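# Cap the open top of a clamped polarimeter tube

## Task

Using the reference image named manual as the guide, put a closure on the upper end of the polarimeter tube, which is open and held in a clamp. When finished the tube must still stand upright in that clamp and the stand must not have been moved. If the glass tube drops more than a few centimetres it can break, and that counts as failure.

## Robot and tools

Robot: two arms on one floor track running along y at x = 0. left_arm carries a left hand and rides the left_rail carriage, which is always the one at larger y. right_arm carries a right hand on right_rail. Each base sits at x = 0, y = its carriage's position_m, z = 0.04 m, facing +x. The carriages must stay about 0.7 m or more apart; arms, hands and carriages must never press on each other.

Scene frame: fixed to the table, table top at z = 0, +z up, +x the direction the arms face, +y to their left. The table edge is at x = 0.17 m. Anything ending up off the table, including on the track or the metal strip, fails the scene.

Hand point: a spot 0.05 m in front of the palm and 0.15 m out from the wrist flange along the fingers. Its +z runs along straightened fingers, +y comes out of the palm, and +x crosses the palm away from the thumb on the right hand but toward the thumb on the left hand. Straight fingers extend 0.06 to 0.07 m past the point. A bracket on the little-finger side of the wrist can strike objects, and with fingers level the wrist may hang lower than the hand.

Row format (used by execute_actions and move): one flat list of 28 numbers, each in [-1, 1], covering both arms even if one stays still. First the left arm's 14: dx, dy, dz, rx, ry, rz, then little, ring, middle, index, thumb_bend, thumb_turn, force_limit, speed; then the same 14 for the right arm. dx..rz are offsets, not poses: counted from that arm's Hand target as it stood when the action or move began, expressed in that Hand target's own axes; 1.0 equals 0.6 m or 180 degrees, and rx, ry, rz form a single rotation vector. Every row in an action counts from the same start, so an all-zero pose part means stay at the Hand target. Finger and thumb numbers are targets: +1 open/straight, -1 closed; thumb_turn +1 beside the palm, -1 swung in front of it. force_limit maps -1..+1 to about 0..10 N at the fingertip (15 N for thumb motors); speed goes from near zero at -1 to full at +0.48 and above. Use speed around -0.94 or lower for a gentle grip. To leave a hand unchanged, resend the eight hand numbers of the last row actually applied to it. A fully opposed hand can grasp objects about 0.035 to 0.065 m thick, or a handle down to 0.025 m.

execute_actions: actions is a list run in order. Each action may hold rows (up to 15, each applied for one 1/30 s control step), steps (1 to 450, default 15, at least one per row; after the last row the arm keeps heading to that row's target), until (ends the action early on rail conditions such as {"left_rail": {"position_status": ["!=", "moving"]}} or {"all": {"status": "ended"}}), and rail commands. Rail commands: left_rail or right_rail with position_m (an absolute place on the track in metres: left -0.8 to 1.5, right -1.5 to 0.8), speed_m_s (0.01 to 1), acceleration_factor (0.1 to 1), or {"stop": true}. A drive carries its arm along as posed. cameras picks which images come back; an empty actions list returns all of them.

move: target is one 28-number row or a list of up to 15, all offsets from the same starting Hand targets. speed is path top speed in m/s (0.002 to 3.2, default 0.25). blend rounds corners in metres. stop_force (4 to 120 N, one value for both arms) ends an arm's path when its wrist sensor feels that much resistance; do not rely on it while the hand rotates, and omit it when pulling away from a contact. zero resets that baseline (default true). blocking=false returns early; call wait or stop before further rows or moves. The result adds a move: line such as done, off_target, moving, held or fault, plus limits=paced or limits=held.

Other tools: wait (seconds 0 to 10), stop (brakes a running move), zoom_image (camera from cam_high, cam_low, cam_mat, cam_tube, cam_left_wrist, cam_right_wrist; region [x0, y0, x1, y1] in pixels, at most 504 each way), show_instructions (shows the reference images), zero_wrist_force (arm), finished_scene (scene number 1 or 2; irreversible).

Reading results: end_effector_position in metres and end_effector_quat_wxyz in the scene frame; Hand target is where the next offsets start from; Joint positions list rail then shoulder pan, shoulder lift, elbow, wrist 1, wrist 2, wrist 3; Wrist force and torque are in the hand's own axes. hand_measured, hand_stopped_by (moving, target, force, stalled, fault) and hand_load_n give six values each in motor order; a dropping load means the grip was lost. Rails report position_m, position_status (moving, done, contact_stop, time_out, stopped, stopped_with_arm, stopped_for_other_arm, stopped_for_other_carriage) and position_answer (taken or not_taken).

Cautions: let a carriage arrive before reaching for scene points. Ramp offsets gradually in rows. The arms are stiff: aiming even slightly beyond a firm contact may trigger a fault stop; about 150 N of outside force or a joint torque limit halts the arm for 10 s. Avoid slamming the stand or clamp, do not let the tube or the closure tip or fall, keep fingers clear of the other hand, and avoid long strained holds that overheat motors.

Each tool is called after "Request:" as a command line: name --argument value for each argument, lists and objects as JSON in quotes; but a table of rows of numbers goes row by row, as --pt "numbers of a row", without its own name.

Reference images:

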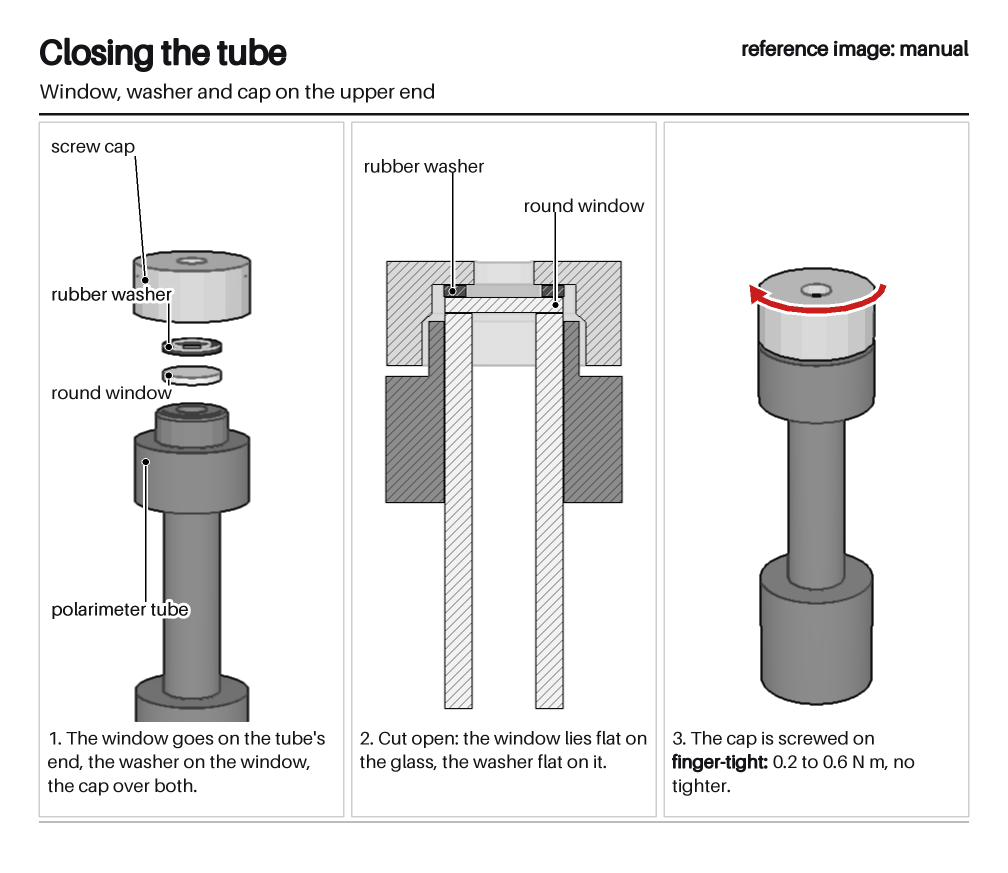

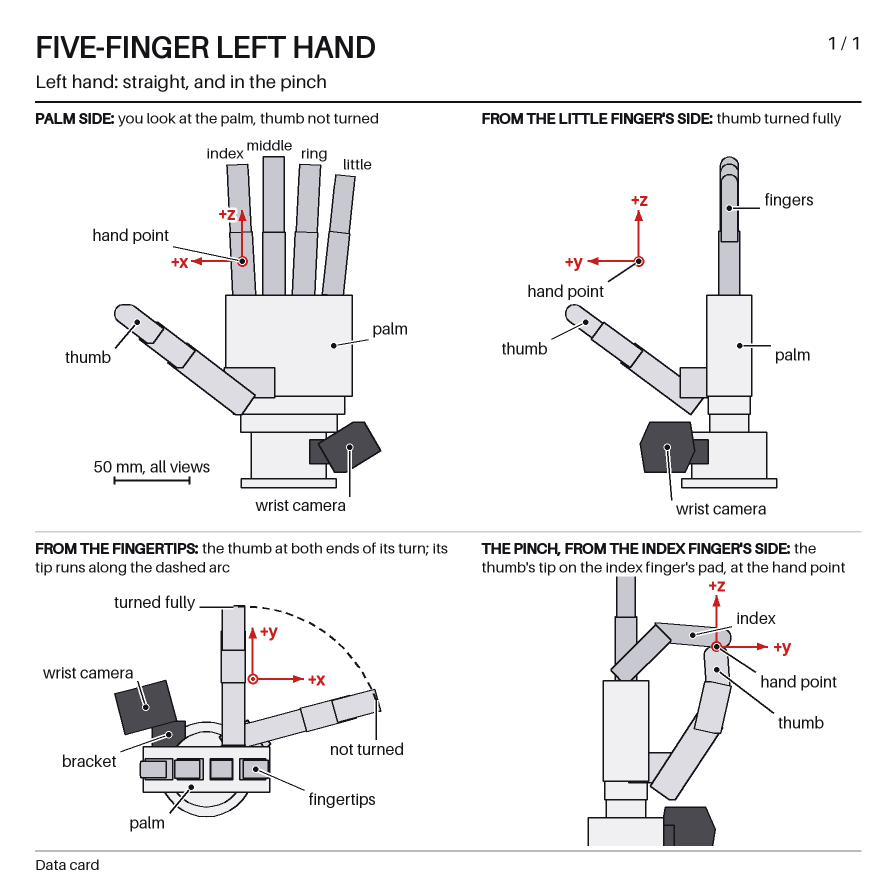

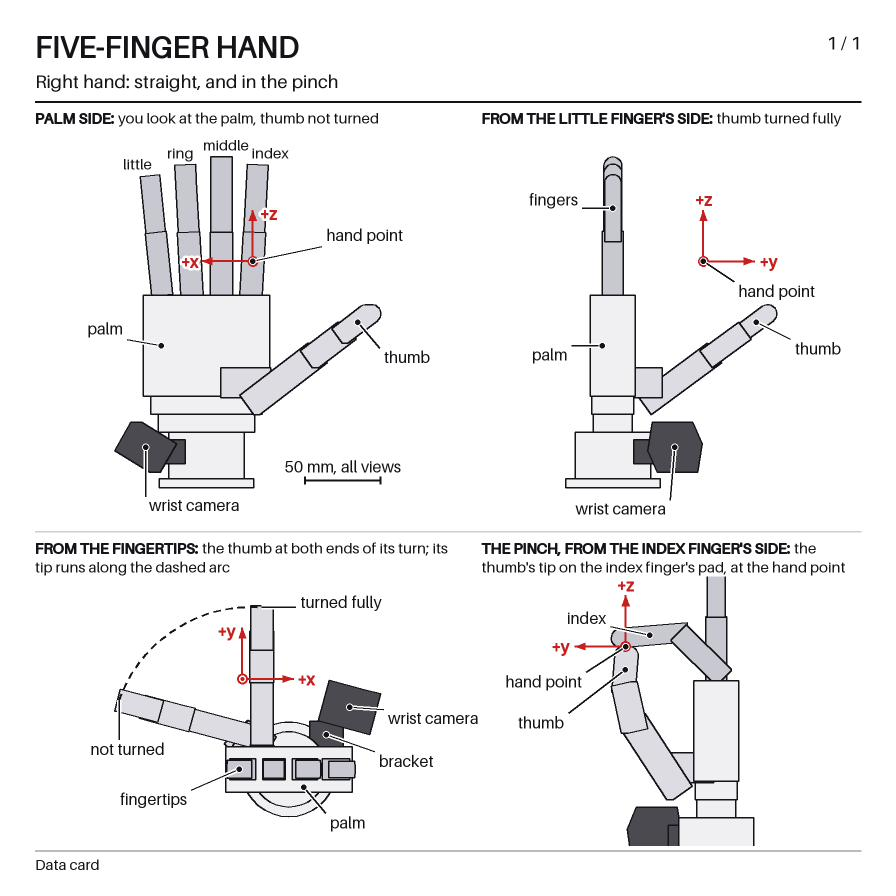

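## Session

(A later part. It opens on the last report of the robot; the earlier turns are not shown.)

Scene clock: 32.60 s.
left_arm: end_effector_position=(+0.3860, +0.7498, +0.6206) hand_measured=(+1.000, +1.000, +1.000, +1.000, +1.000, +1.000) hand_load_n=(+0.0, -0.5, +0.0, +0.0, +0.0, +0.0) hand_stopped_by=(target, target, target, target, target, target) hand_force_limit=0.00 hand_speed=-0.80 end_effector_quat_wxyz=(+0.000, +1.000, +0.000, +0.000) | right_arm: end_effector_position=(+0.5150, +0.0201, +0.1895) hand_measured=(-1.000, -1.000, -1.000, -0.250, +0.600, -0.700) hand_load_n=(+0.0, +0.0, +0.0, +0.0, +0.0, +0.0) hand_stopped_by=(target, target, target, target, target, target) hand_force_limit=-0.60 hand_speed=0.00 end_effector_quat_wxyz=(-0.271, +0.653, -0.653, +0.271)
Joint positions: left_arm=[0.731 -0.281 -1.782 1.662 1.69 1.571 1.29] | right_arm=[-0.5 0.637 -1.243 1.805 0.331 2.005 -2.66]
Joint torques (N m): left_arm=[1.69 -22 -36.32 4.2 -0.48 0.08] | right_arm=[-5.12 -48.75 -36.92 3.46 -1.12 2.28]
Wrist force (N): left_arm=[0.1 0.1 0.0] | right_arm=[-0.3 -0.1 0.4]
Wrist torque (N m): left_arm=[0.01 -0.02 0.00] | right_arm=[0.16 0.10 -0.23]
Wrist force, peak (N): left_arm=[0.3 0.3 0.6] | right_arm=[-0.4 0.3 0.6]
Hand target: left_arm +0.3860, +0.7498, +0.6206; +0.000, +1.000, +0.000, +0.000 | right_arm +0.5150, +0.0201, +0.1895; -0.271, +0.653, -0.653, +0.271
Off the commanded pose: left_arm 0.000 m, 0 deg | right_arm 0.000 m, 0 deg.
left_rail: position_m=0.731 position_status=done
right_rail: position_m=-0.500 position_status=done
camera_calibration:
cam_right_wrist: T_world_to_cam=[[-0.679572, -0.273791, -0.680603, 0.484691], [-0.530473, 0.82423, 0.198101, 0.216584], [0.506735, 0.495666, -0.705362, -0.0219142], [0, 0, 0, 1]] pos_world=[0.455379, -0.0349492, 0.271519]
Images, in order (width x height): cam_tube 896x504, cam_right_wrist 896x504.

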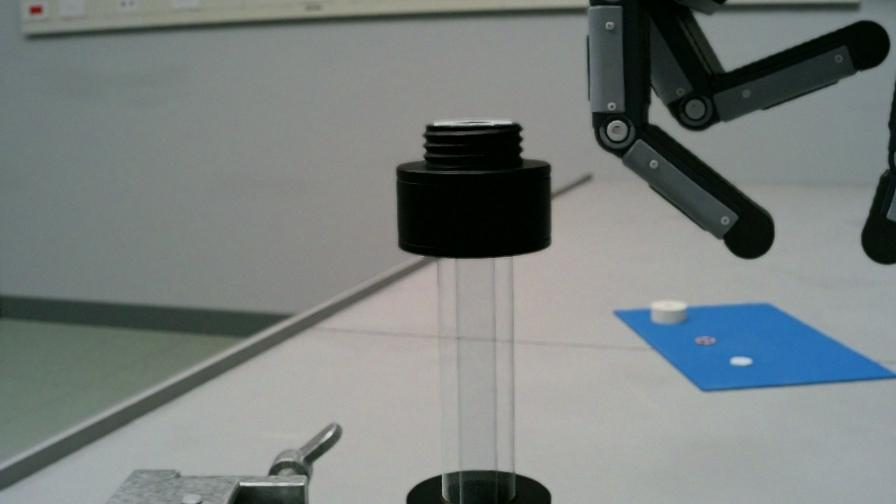

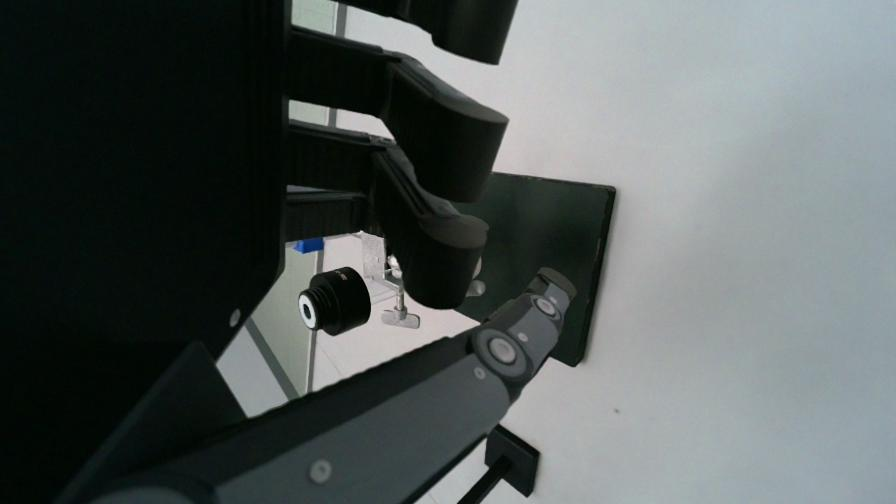

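Request:
move --target '[0,0,0,0,0,0,1,1,1,1,1,1,0,-0.8,0,0,0,-0.0833,0,0,1,1,1,-0.12,0.4,-0.7,-0.6,0]' --speed 0.25 --cameras '["cam_tube", "cam_right_wrist"]'

Request:
zoom_image --camera "cam_tube" --region '[560, 90, 896, 310]'

Request:
zoom_image --camera "cam_right_wrist" --region '[340, 130, 640, 350]'

Scene clock: 34.83 s.
left_arm: end_effector_position=(+0.3860, +0.7498, +0.6206) hand_measured=(+1.000, +1.000, +1.000, +1.000, +1.000, +1.000) hand_load_n=(+0.0, +0.0, +0.0, +0.0, +0.0, +0.0) hand_stopped_by=(target, target, target, target, target, target) hand_force_limit=0.00 hand_speed=-0.80 end_effector_quat_wxyz=(+0.000, +1.000, +0.000, +0.000) | right_arm: end_effector_position=(+0.5150, +0.0201, +0.1895) hand_measured=(+1.000, +1.000, +1.000, -0.120, +0.400, -0.700) hand_load_n=(+0.0, +0.0, +0.0, +0.0, +0.0, +0.0) hand_stopped_by=(target, target, target, target, target, target) hand_force_limit=-0.60 hand_speed=0.00 end_effector_quat_wxyz=(-0.183, +0.683, -0.683, +0.183)
Joint positions: left_arm=[0.731 -0.281 -1.782 1.662 1.69 1.571 1.29] | right_arm=[-0.5 0.576 -1.168 1.682 0.605 1.847 -2.629]
Joint torques (N m): left_arm=[1.53 -21.78 -36.95 4.08 -0.79 0.01] | right_arm=[-11.73 -47.77 -40.04 5.92 -2.14 3.46]
Wrist force (N): left_arm=[0.2 0.1 0.2] | right_arm=[-0.1 0.3 0.0]
Wrist torque (N m): left_arm=[0.00 -0.03 0.01] | right_arm=[0.15 0.04 -0.22]
Wrist force, peak (N): left_arm=[0.3 0.2 0.4] | right_arm=[-0.6 0.3 0.3]
Hand target: left_arm +0.3860, +0.7498, +0.6206; +0.000, +1.000, +0.000, +0.000 | right_arm +0.5150, +0.0201, +0.1895; -0.183, +0.683, -0.683, +0.183
Off the commanded pose: left_arm 0.000 m, 0 deg | right_arm 0.000 m, 0 deg.
left_rail: position_m=0.731 position_status=done
right_rail: position_m=-0.500 position_status=done
move: done
camera_calibration:
cam_right_wrist: T_world_to_cam=[[-0.832347, -0.273776, -0.481918, 0.525699], [-0.461302, 0.824178, 0.328528, 0.156221], [0.307243, 0.495759, -0.812296, 0.101097], [0, 0, 0, 1]] pos_world=[0.478568, -0.0349494, 0.284141]
Images, in order (width x height): cam_tube 896x504, cam_right_wrist 896x504.

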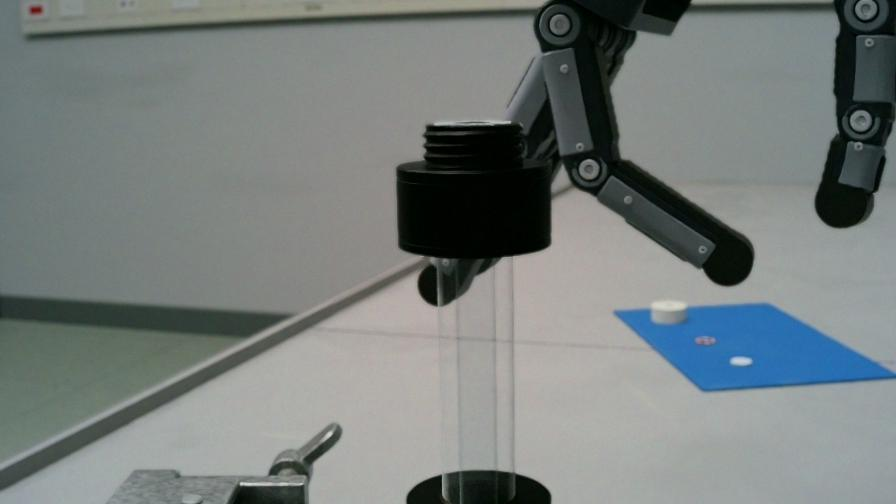

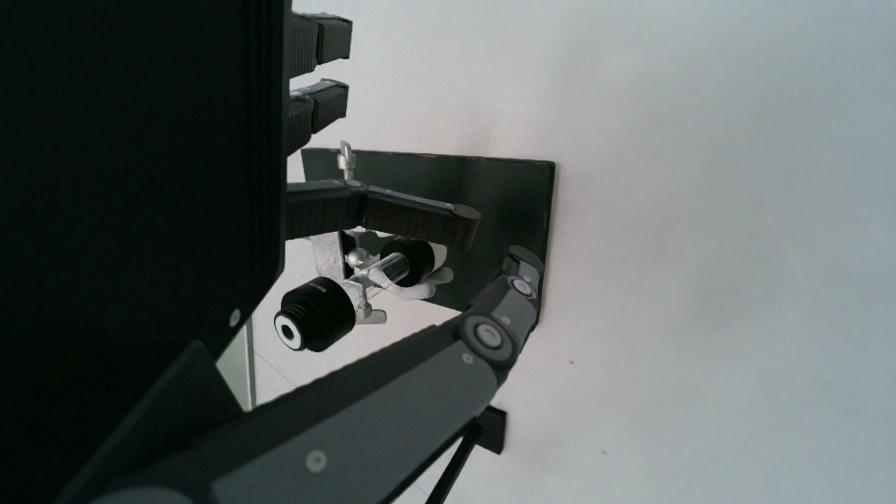

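Scaled by 1.500.

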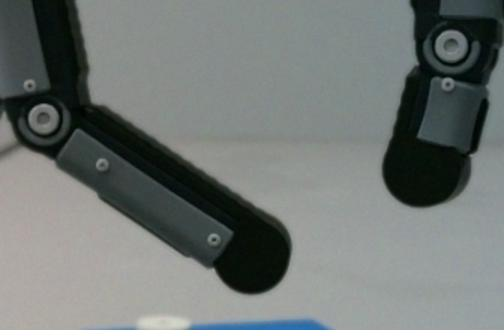

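Scaled by 1.680.

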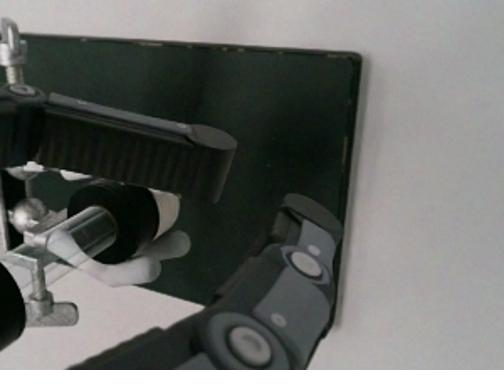

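Request:
zoom_image --camera "cam_tube" --region '[380, 0, 780, 320]'

Scaled by 1.260.

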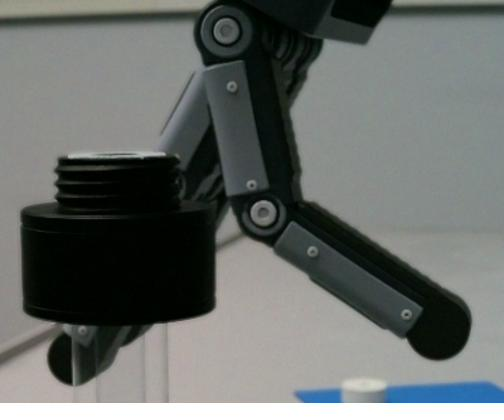

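Request:
move --target '[0,0,0,0,0,0,1,1,1,1,1,1,0,-0.8,0,0,0,0.1667,0,0,1,1,1,-0.12,0.4,-0.7,-0.6,0]' --speed 0.25 --cameras '["cam_tube", "cam_right_wrist"]'

Request:
zoom_image --camera "cam_tube" --region '[560, 90, 896, 310]'

Request:
zoom_image --camera "cam_right_wrist" --region '[340, 130, 640, 350]'

Scene clock: 37.97 s.
left_arm: end_effector_position=(+0.3860, +0.7498, +0.6206) hand_measured=(+1.000, +1.000, +1.000, +1.000, +1.000, +1.000) hand_load_n=(+0.0, +0.0, +0.0, +0.0, +0.0, +0.0) hand_stopped_by=(target, target, target, target, target, target) hand_force_limit=0.00 hand_speed=-0.80 end_effector_quat_wxyz=(+0.000, +1.000, +0.000, +0.000) | right_arm: end_effector_position=(+0.5150, +0.0201, +0.1895) hand_measured=(+1.000, +1.000, +1.000, -0.120, +0.400, -0.700) hand_load_n=(+0.0, +0.0, +0.0, +0.0, +0.0, +0.5) hand_stopped_by=(target, target, target, target, target, target) hand_force_limit=-0.60 hand_speed=0.00 end_effector_quat_wxyz=(-0.353, +0.612, -0.612, +0.354)
Joint positions: left_arm=[0.731 -0.281 -1.782 1.662 1.69 1.571 1.29] | right_arm=[-0.5 0.696 -1.295 1.931 0.01 2.16 -2.745]
Joint torques (N m): left_arm=[1.32 -22.36 -36.67 4 -0.34 -0.2] | right_arm=[7.79 -71.06 -24.97 -1.7 3.55 -3.78]
Wrist force (N): left_arm=[0.3 -0.1 0.0] | right_arm=[0.1 -0.3 0.8]
Wrist torque (N m): left_arm=[-0.01 -0.05 0.01] | right_arm=[0.13 0.07 0.00]
Wrist force, peak (N): left_arm=[0.6 0.3 0.1] | right_arm=[-0.5 -0.2 0.7]
Hand target: left_arm +0.3860, +0.7498, +0.6206; +0.000, +1.000, +0.000, +0.000 | right_arm +0.5150, +0.0201, +0.1895; -0.354, +0.612, -0.612, +0.354
Off the commanded pose: left_arm 0.000 m, 0 deg | right_arm 0.000 m, 0 deg.
left_rail: position_m=0.731 position_status=done
right_rail: position_m=-0.500 position_status=done
move: done
camera_calibration:
cam_right_wrist: T_world_to_cam=[[-0.480358, -0.273762, -0.833253, 0.411026], [-0.563659, 0.824231, 0.0541428, 0.260952], [0.671971, 0.495678, -0.550235, -0.136403], [0, 0, 0, 1]] pos_world=[0.436186, -0.0349492, 0.253307]
Images, in order (width x height): cam_tube 896x504, cam_right_wrist 896x504.

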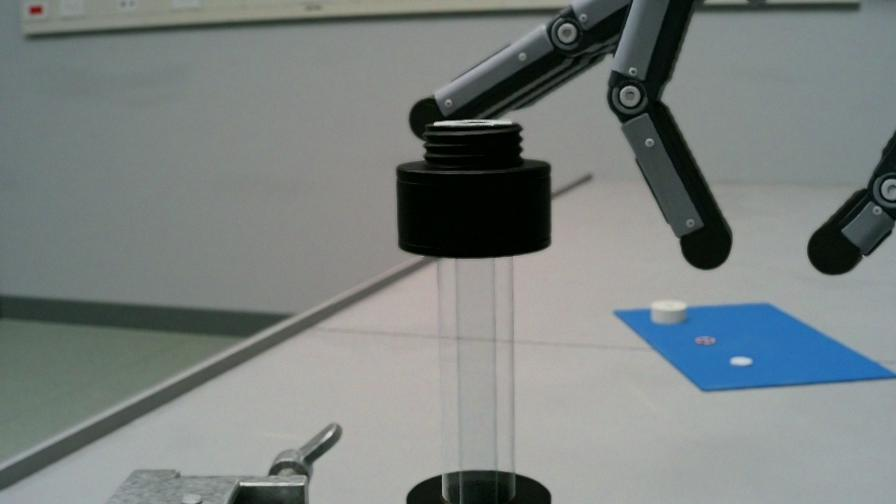

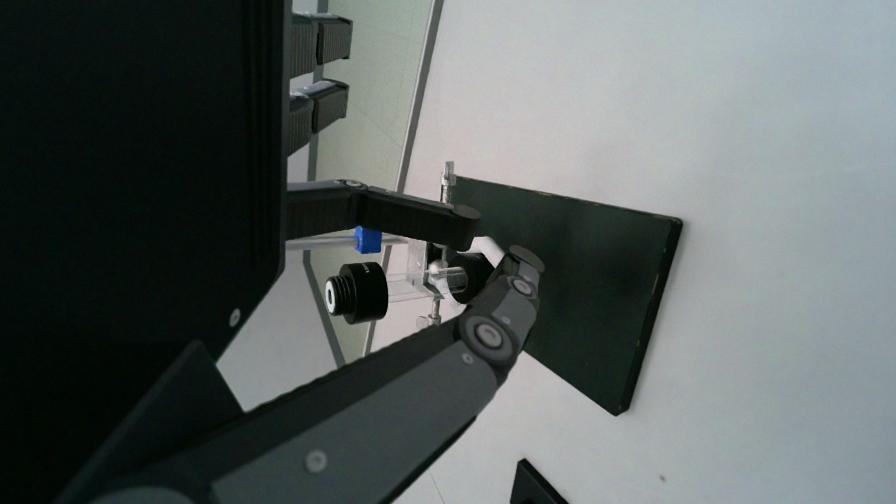

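Scaled by 1.500.

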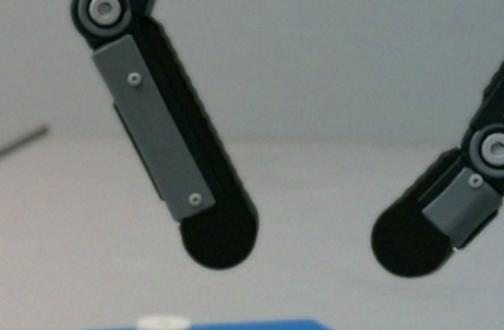

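Scaled by 1.680.

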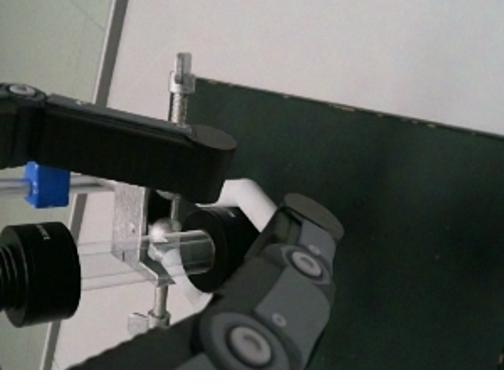

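Request:
move --target '[0,0,0,0,0,0,1,1,1,1,1,1,0,-0.8,0,0,0,0.0722,0,0,1,1,1,0.0,0.2,-0.7,-0.6,0]' --speed 0.25 --cameras '["cam_tube", "cam_right_wrist"]'

Request:
zoom_image --camera "cam_tube" --region '[560, 90, 896, 310]'

Request:
zoom_image --camera "cam_right_wrist" --region '[340, 130, 640, 350]'

Scene clock: 42.00 s.
left_arm: end_effector_position=(+0.3860, +0.7498, +0.6206) hand_measured=(+1.000, +1.000, +1.000, +1.000, +1.000, +1.000) hand_load_n=(+0.0, +0.0, +0.0, +0.0, +0.0, +0.0) hand_stopped_by=(target, target, target, target, target, target) hand_force_limit=0.00 hand_speed=-0.80 end_effector_quat_wxyz=(+0.000, +1.000, +0.000, +0.000) | right_arm: end_effector_position=(+0.5150, +0.0201, +0.1895) hand_measured=(+1.000, +1.000, +1.000, +0.000, +0.200, -0.700) hand_load_n=(+0.0, +0.0, +0.0, +0.0, +0.0, +0.0) hand_stopped_by=(target, target, target, target, target, target) hand_force_limit=-0.60 hand_speed=0.00 end_effector_quat_wxyz=(-0.421, +0.568, -0.568, +0.421)
Joint positions: left_arm=[0.731 -0.281 -1.782 1.662 1.69 1.571 1.29] | right_arm=[-0.5 0.741 -1.32 2.043 -0.33 2.272 -2.88]
Joint torques (N m): left_arm=[0.46 -17.8 -36.42 4.27 -1.07 0.02] | right_arm=[6.04 -65.68 -23.62 -3.25 3.36 -4.21]
Wrist force (N): left_arm=[0.1 0.0 0.4] | right_arm=[-0.3 -0.2 0.8]
Wrist torque (N m): left_arm=[-0.03 0.00 0.01] | right_arm=[0.21 0.10 0.03]
Wrist force, peak (N): left_arm=[0.6 0.1 0.0] | right_arm=[-0.4 0.2 1.0]
Hand target: left_arm +0.3860, +0.7498, +0.6206; +0.000, +1.000, +0.000, +0.000 | right_arm +0.5150, +0.0201, +0.1895; -0.421, +0.568, -0.568, +0.421
Off the commanded pose: left_arm 0.000 m, 0 deg | right_arm 0.000 m, 0 deg.
left_rail: position_m=0.731 position_status=done
right_rail: position_m=-0.500 position_status=done
move: done
camera_calibration:
cam_right_wrist: T_world_to_cam=[[-0.280633, -0.273764, -0.919945, 0.324637], [-0.561366, 0.824249, -0.0740386, 0.284053], [0.778533, 0.495648, -0.384993, -0.222552], [0, 0, 0, 1]] pos_world=[0.423826, -0.0349491, 0.233998]
Images, in order (width x height): cam_tube 896x504, cam_right_wrist 896x504.

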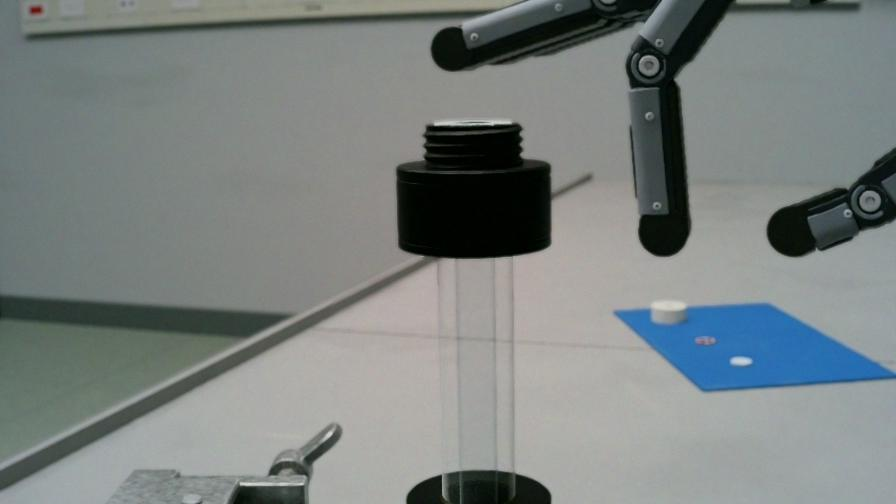

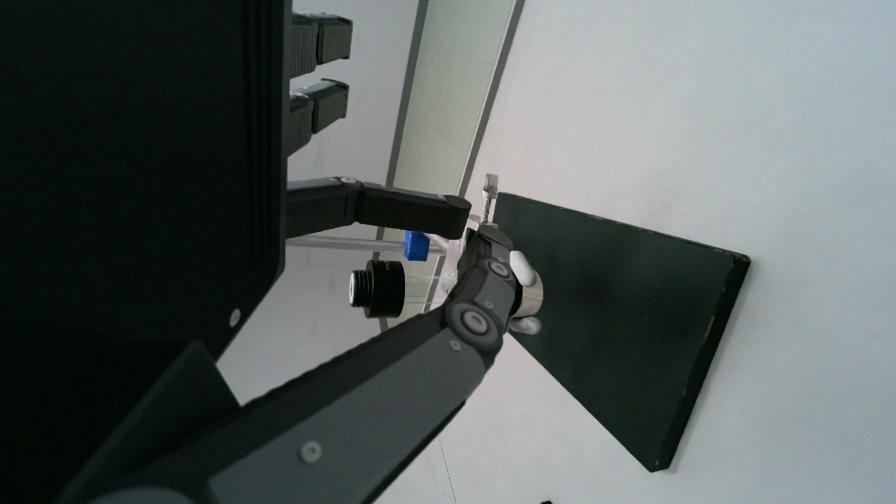

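Scaled by 1.500.

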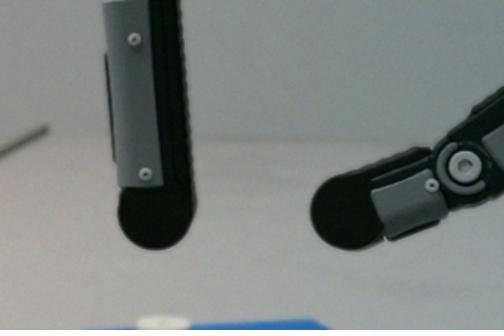

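Scaled by 1.680.

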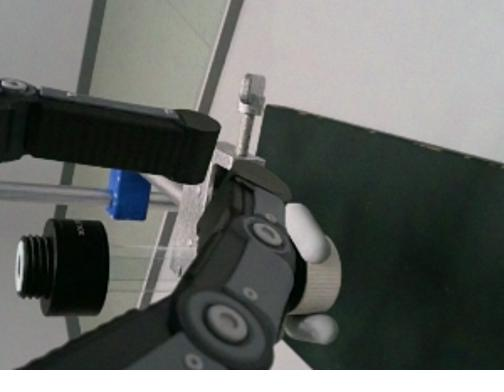

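Request:
move --target '[0,0,0,0,0,0,1,1,1,1,1,1,0,-0.8,0.8983,0.1283,0.0932,0.0072,0,0,1,1,1,0.04,0.2,-0.7,-0.6,0]' --speed 0.35 --cameras '["cam_mat", "cam_right_wrist"]'

Request:
zoom_image --camera "cam_right_wrist" --region '[340, 130, 640, 350]'

Scene clock: 45.47 s.
left_arm: end_effector_position=(+0.3860, +0.7498, +0.6206) hand_measured=(+1.000, +1.000, +1.000, +1.000, +1.000, +1.000) hand_load_n=(+0.0, +0.0, +0.0, +0.0, +0.0, +0.0) hand_stopped_by=(target, target, target, target, target, target) hand_force_limit=0.00 hand_speed=-0.80 end_effector_quat_wxyz=(+0.000, +1.000, +0.000, +0.000) | right_arm: end_effector_position=(+0.5459, -0.5189, +0.0995) hand_measured=(+1.000, +1.000, +1.000, +0.040, +0.200, -0.700) hand_load_n=(+0.0, +0.0, -0.5, +0.0, +0.0, +0.0) hand_stopped_by=(target, target, target, target, target, target) hand_force_limit=-0.60 hand_speed=0.00 end_effector_quat_wxyz=(-0.427, +0.564, -0.564, +0.427)
Joint positions: left_arm=[0.731 -0.281 -1.782 1.662 1.69 1.571 1.29] | right_arm=[-0.5 -0.76 -1.559 2.595 -0.666 0.846 -3.393]
Joint torques (N m): left_arm=[3.88 -19.91 -36.53 4.2 -0.48 -0.01] | right_arm=[-10.34 -3.51 -27.54 3.04 -2.5 -3.34]
Wrist force (N): left_arm=[0.3 0.0 -0.1] | right_arm=[0.2 0.4 0.6]
Wrist torque (N m): left_arm=[-0.01 -0.04 0.02] | right_arm=[0.28 0.03 0.03]
Wrist force, peak (N): left_arm=[0.5 0.2 0.4] | right_arm=[-2.0 -0.4 0.7]
Hand target: left_arm +0.3860, +0.7498, +0.6206; +0.000, +1.000, +0.000, +0.000 | right_arm +0.5459, -0.5189, +0.0995; -0.427, +0.564, -0.564, +0.427
Off the commanded pose: left_arm 0.000 m, 0 deg | right_arm 0.000 m, 0 deg.
left_rail: position_m=0.731 position_status=done
right_rail: position_m=-0.500 position_status=done
move: done
camera_calibration:
cam_right_wrist: T_world_to_cam=[[-0.259565, -0.273822, -0.926093, 0.0920727], [-0.559476, 0.824278, -0.0869078, 0.739273], [0.787155, 0.495568, -0.367151, -0.0205944], [0, 0, 0, 1]] pos_world=[0.453715, -0.573949, 0.141955]
Images, in order (width x height): cam_mat 896x504, cam_right_wrist 896x504.

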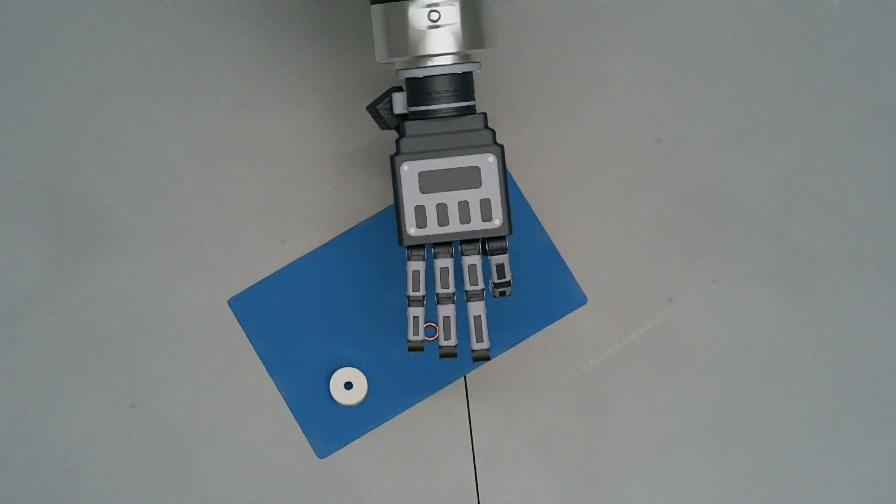

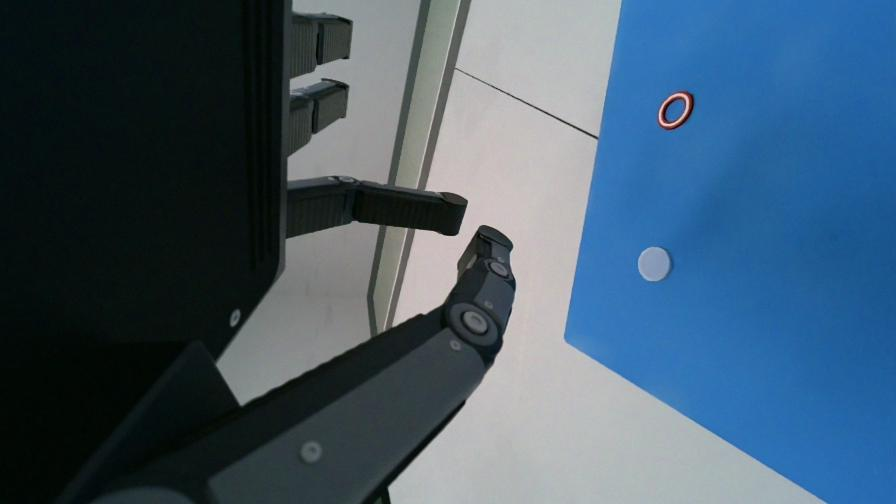

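Scaled by 1.680.

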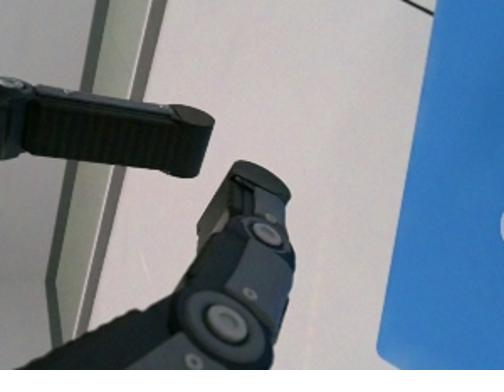

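Request:
move --target '[0,0,0,0,0,0,1,1,1,1,1,1,0,-0.8,0.0038,0.0825,0.0115,0,0,0,1,1,1,0.04,0.2,-0.7,-0.6,0]' --speed 0.2 --cameras '["cam_mat", "cam_right_wrist"]'

Request:
zoom_image --camera "cam_right_wrist" --region '[340, 130, 640, 350]'

Scene clock: 47.80 s.
left_arm: end_effector_position=(+0.3860, +0.7498, +0.6206) hand_measured=(+1.000, +1.000, +1.000, +1.000, +1.000, +1.000) hand_load_n=(+0.0, +0.0, +0.0, +0.0, +0.0, +0.0) hand_stopped_by=(target, target, target, target, target, target) hand_force_limit=0.00 hand_speed=-0.80 end_effector_quat_wxyz=(+0.000, +1.000, +0.000, +0.000) | right_arm: end_effector_position=(+0.5392, -0.5211, +0.0500) hand_measured=(+1.000, +1.000, +1.000, +0.040, +0.200, -0.700) hand_load_n=(+0.0, +0.0, +0.0, +0.0, +0.0, +0.0) hand_stopped_by=(target, target, target, target, target, target) hand_force_limit=-0.60 hand_speed=0.00 end_effector_quat_wxyz=(-0.427, +0.564, -0.564, +0.427)
Joint positions: left_arm=[0.731 -0.281 -1.782 1.662 1.69 1.571 1.29] | right_arm=[-0.5 -0.785 -1.422 2.633 -0.833 0.822 -3.406]
Joint torques (N m): left_arm=[0.12 -19.44 -36.11 4.07 -0.99 0.1] | right_arm=[-11.55 -8.19 -8.84 -2.47 -2.69 3.92]
Wrist force (N): left_arm=[0.1 0.0 0.2] | right_arm=[0.0 0.0 0.7]
Wrist torque (N m): left_arm=[-0.02 -0.01 0.00] | right_arm=[0.24 0.04 -0.14]
Wrist force, peak (N): left_arm=[0.2 0.3 0.4] | right_arm=[-0.2 0.6 1.2]
Hand target: left_arm +0.3860, +0.7498, +0.6206; +0.000, +1.000, +0.000, +0.000 | right_arm +0.5392, -0.5212, +0.0500; -0.427, +0.564, -0.564, +0.427
Off the commanded pose: left_arm 0.000 m, 0 deg | right_arm 0.000 m, 0 deg.
left_rail: position_m=0.731 position_status=done
right_rail: position_m=-0.500 position_status=done
move: done
camera_calibration:
cam_right_wrist: T_world_to_cam=[[-0.259572, -0.273809, -0.926094, 0.0439002], [-0.559581, 0.824213, -0.0868434, 0.73304], [0.787078, 0.495683, -0.367161, -0.0323026], [0, 0, 0, 1]] pos_world=[0.447015, -0.576149, 0.0924552]
Images, in order (width x height): cam_mat 896x504, cam_right_wrist 896x504.

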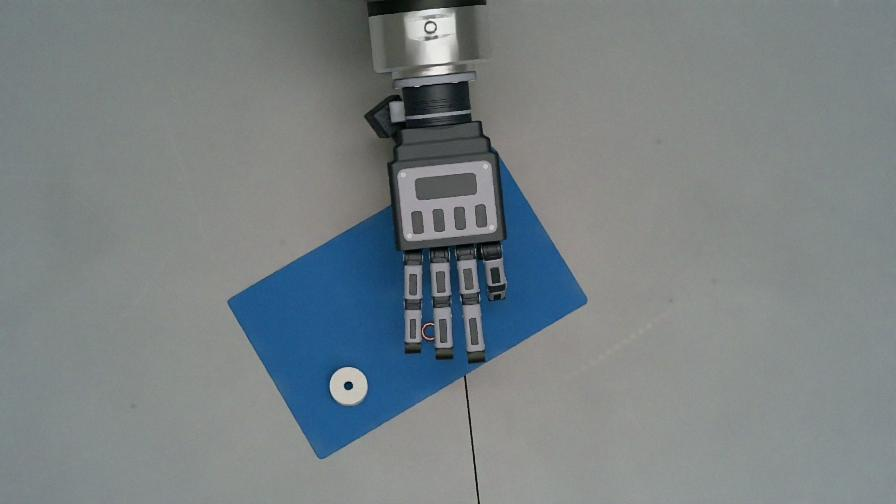

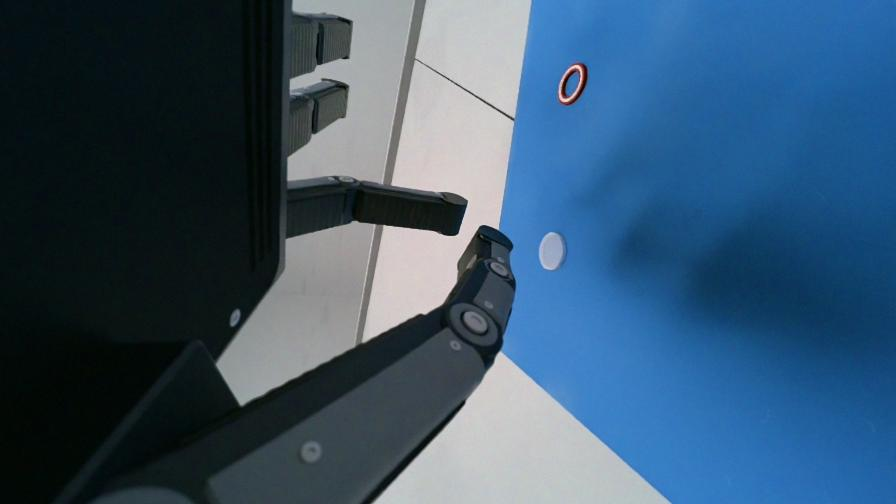

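Scaled by 1.680.

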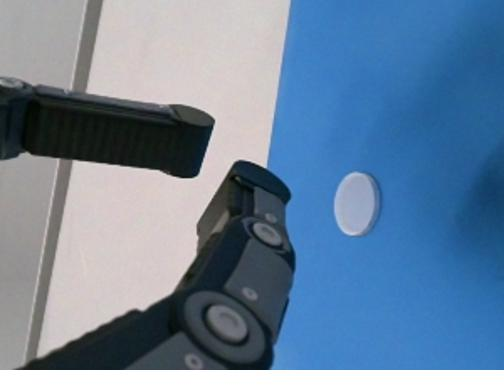

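Request:
move --target '[0,0,0,0,0,0,1,1,1,1,1,1,0,-0.8,0,0.0401,0.0113,0,0,0,1,1,1,0.04,0.2,-0.7,-0.6,0]' --speed 0.1 --cameras '["cam_mat", "cam_right_wrist"]'

Request:
zoom_image --camera "cam_right_wrist" --region '[400, 150, 580, 290]'

Scene clock: 49.53 s.
left_arm: end_effector_position=(+0.3860, +0.7498, +0.6206) hand_measured=(+1.000, +1.000, +1.000, +1.000, +1.000, +1.000) hand_load_n=(+0.0, +0.0, +0.0, +0.0, +0.0, +0.0) hand_stopped_by=(target, target, target, target, target, target) hand_force_limit=0.00 hand_speed=-0.80 end_effector_quat_wxyz=(+0.000, +1.000, +0.000, +0.000) | right_arm: end_effector_position=(+0.5392, -0.5212, +0.0251) hand_measured=(+1.000, +1.000, +1.000, +0.040, +0.200, -0.700) hand_load_n=(+0.0, +0.0, +0.0, +0.0, +0.0, +0.0) hand_stopped_by=(target, target, target, target, target, target) hand_force_limit=-0.60 hand_speed=0.00 end_effector_quat_wxyz=(-0.427, +0.564, -0.564, +0.427)
Joint positions: left_arm=[0.731 -0.281 -1.782 1.662 1.69 1.571 1.29] | right_arm=[-0.5 -0.785 -1.342 2.642 -0.922 0.822 -3.406]
Joint torques (N m): left_arm=[1.93 -21.53 -36.52 4.16 -0.74 -0.01] | right_arm=[7.88 -10.24 -5.64 -2.53 2.09 3.52]
Wrist force (N): left_arm=[0.2 -0.1 0.3] | right_arm=[0.1 0.2 0.7]
Wrist torque (N m): left_arm=[-0.03 -0.02 0.01] | right_arm=[0.24 0.03 -0.14]
Wrist force, peak (N): left_arm=[0.4 -0.1 0.5] | right_arm=[0.3 0.2 1.2]
Hand target: left_arm +0.3860, +0.7498, +0.6206; +0.000, +1.000, +0.000, +0.000 | right_arm +0.5392, -0.5212, +0.0250; -0.427, +0.564, -0.564, +0.427
Off the commanded pose: left_arm 0.000 m, 0 deg | right_arm 0.000 m, 0 deg.
left_rail: position_m=0.731 position_status=done
right_rail: position_m=-0.500 position_status=done
move: done
camera_calibration:
cam_right_wrist: T_world_to_cam=[[-0.259572, -0.273809, -0.926094, 0.0207205], [-0.559581, 0.824213, -0.0868434, 0.730952], [0.787078, 0.495683, -0.367161, -0.0414321], [0, 0, 0, 1]] pos_world=[0.447015, -0.576249, 0.0674552]
Images, in order (width x height): cam_mat 896x504, cam_right_wrist 896x504.

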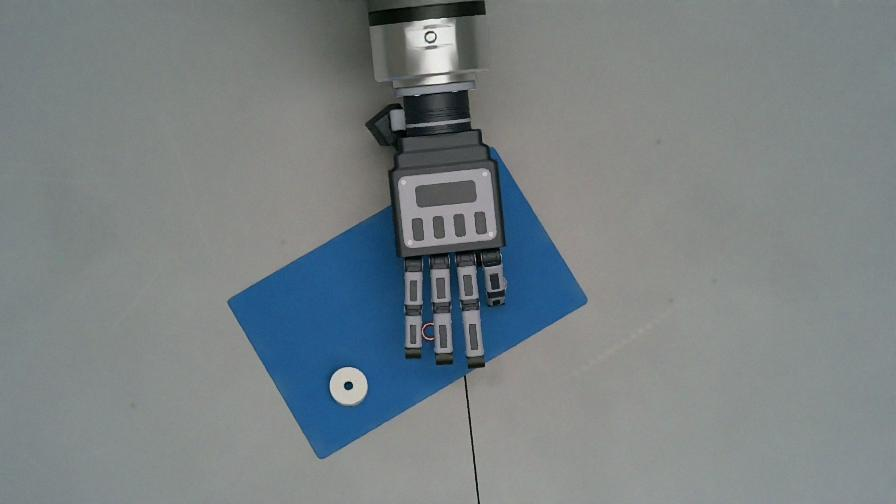

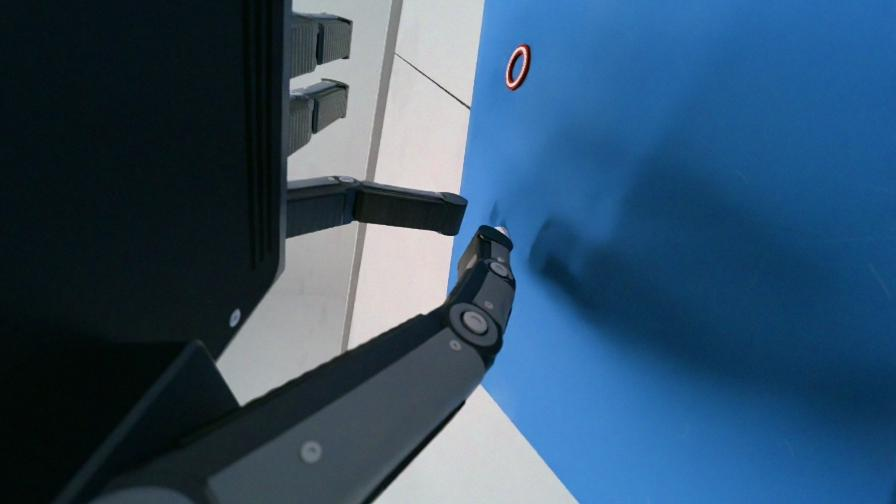

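Scaled by 2.800.

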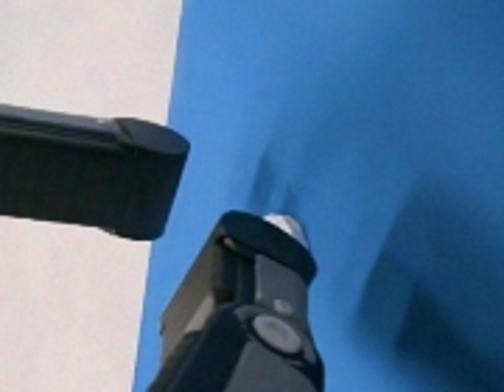

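Request:
move --target '[0,0,0,0,0,0,1,1,1,1,1,1,0,-0.8,0,0.0289,0.0081,0,0,0,1,1,1,0.04,0.2,-0.7,-0.6,0]' --speed 0.01 --stop_force 4 --cameras '["cam_mat", "cam_right_wrist"]'

Request:
zoom_image --camera "cam_right_wrist" --region '[400, 150, 580, 290]'

Scene clock: 52.77 s.
left_arm: end_effector_position=(+0.3860, +0.7498, +0.6206) hand_measured=(+1.000, +1.000, +1.000, +1.000, +1.000, +1.000) hand_load_n=(+0.0, +0.0, +0.0, +0.0, +0.0, +0.0) hand_stopped_by=(target, target, target, target, target, target) hand_force_limit=0.00 hand_speed=-0.80 end_effector_quat_wxyz=(+0.000, +1.000, +0.000, +0.000) | right_arm: end_effector_position=(+0.5392, -0.5212, +0.0149) hand_measured=(+1.000, +1.000, +1.000, +0.040, +0.200, -0.700) hand_load_n=(+0.0, +0.0, +0.0, +0.0, -2.5, +0.5) hand_stopped_by=(target, target, target, target, target, target) hand_force_limit=-0.60 hand_speed=0.00 end_effector_quat_wxyz=(-0.427, +0.564, -0.564, +0.427)
Joint positions: left_arm=[0.731 -0.281 -1.782 1.662 1.69 1.571 1.29] | right_arm=[-0.5 -0.785 -1.308 2.644 -0.958 0.822 -3.406]
Joint torques (N m): left_arm=[2.6 -19.44 -36.21 4.18 -0.81 0.12] | right_arm=[-1.21 -45.75 -17.34 2.96 0.41 -2.04]
Wrist force (N): left_arm=[-0.1 -0.1 0.4] | right_arm=[-0.5 -3.6 -2.2]
Wrist torque (N m): left_arm=[-0.04 0.03 -0.01] | right_arm=[0.20 0.14 -0.21]
Wrist force, peak (N): left_arm=[0.3 -0.2 0.6] | right_arm=[-0.2 -5.9 -4.3]
Hand target: left_arm +0.3860, +0.7498, +0.6206; +0.000, +1.000, +0.000, +0.000 | right_arm +0.5392, -0.5212, +0.0149; -0.427, +0.564, -0.564, +0.427 (not the last commanded pose)
Off the commanded pose: left_arm 0.000 m, 0 deg | right_arm 0.008 m, 0 deg.
left_rail: position_m=0.731 position_status=done
right_rail: position_m=-0.500 position_status=done
move: contact (right_arm)
camera_calibration:
cam_right_wrist: T_world_to_cam=[[-0.259572, -0.273809, -0.926094, 0.0113669], [-0.559581, 0.824213, -0.0868434, 0.730074], [0.787078, 0.495683, -0.367161, -0.0451404], [0, 0, 0, 1]] pos_world=[0.447015, -0.576249, 0.0573552]
Images, in order (width x height): cam_mat 896x504, cam_right_wrist 896x504.

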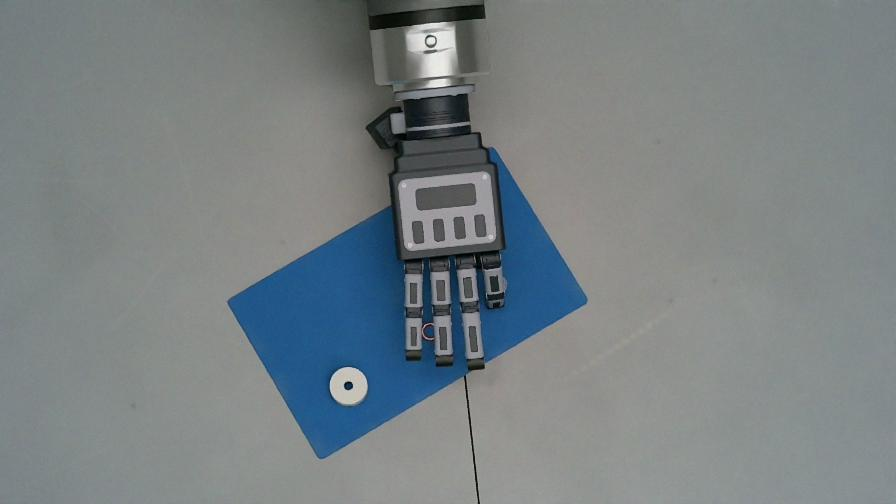

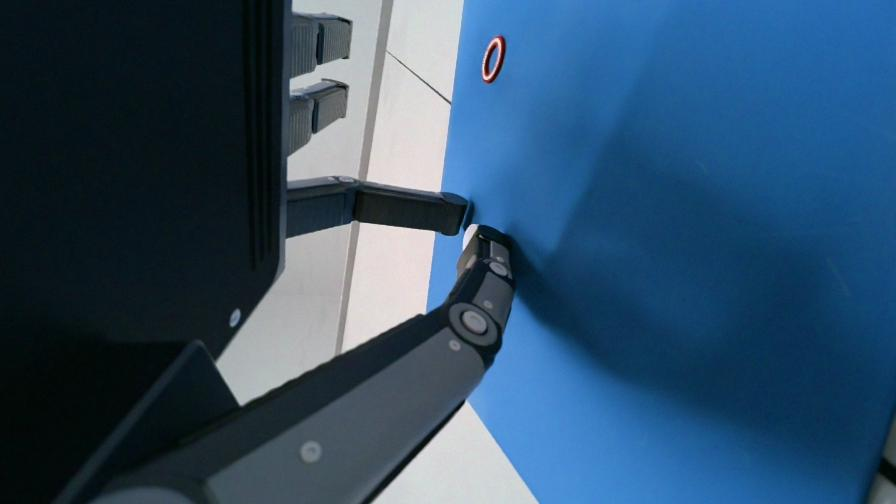

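Scaled by 2.800.

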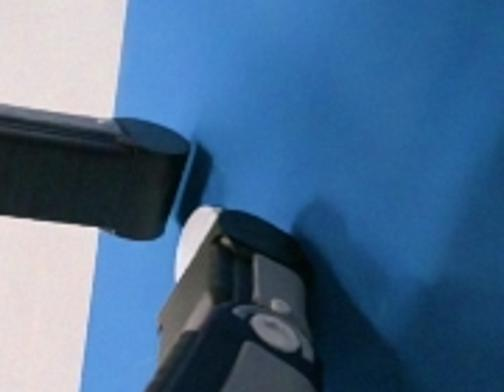

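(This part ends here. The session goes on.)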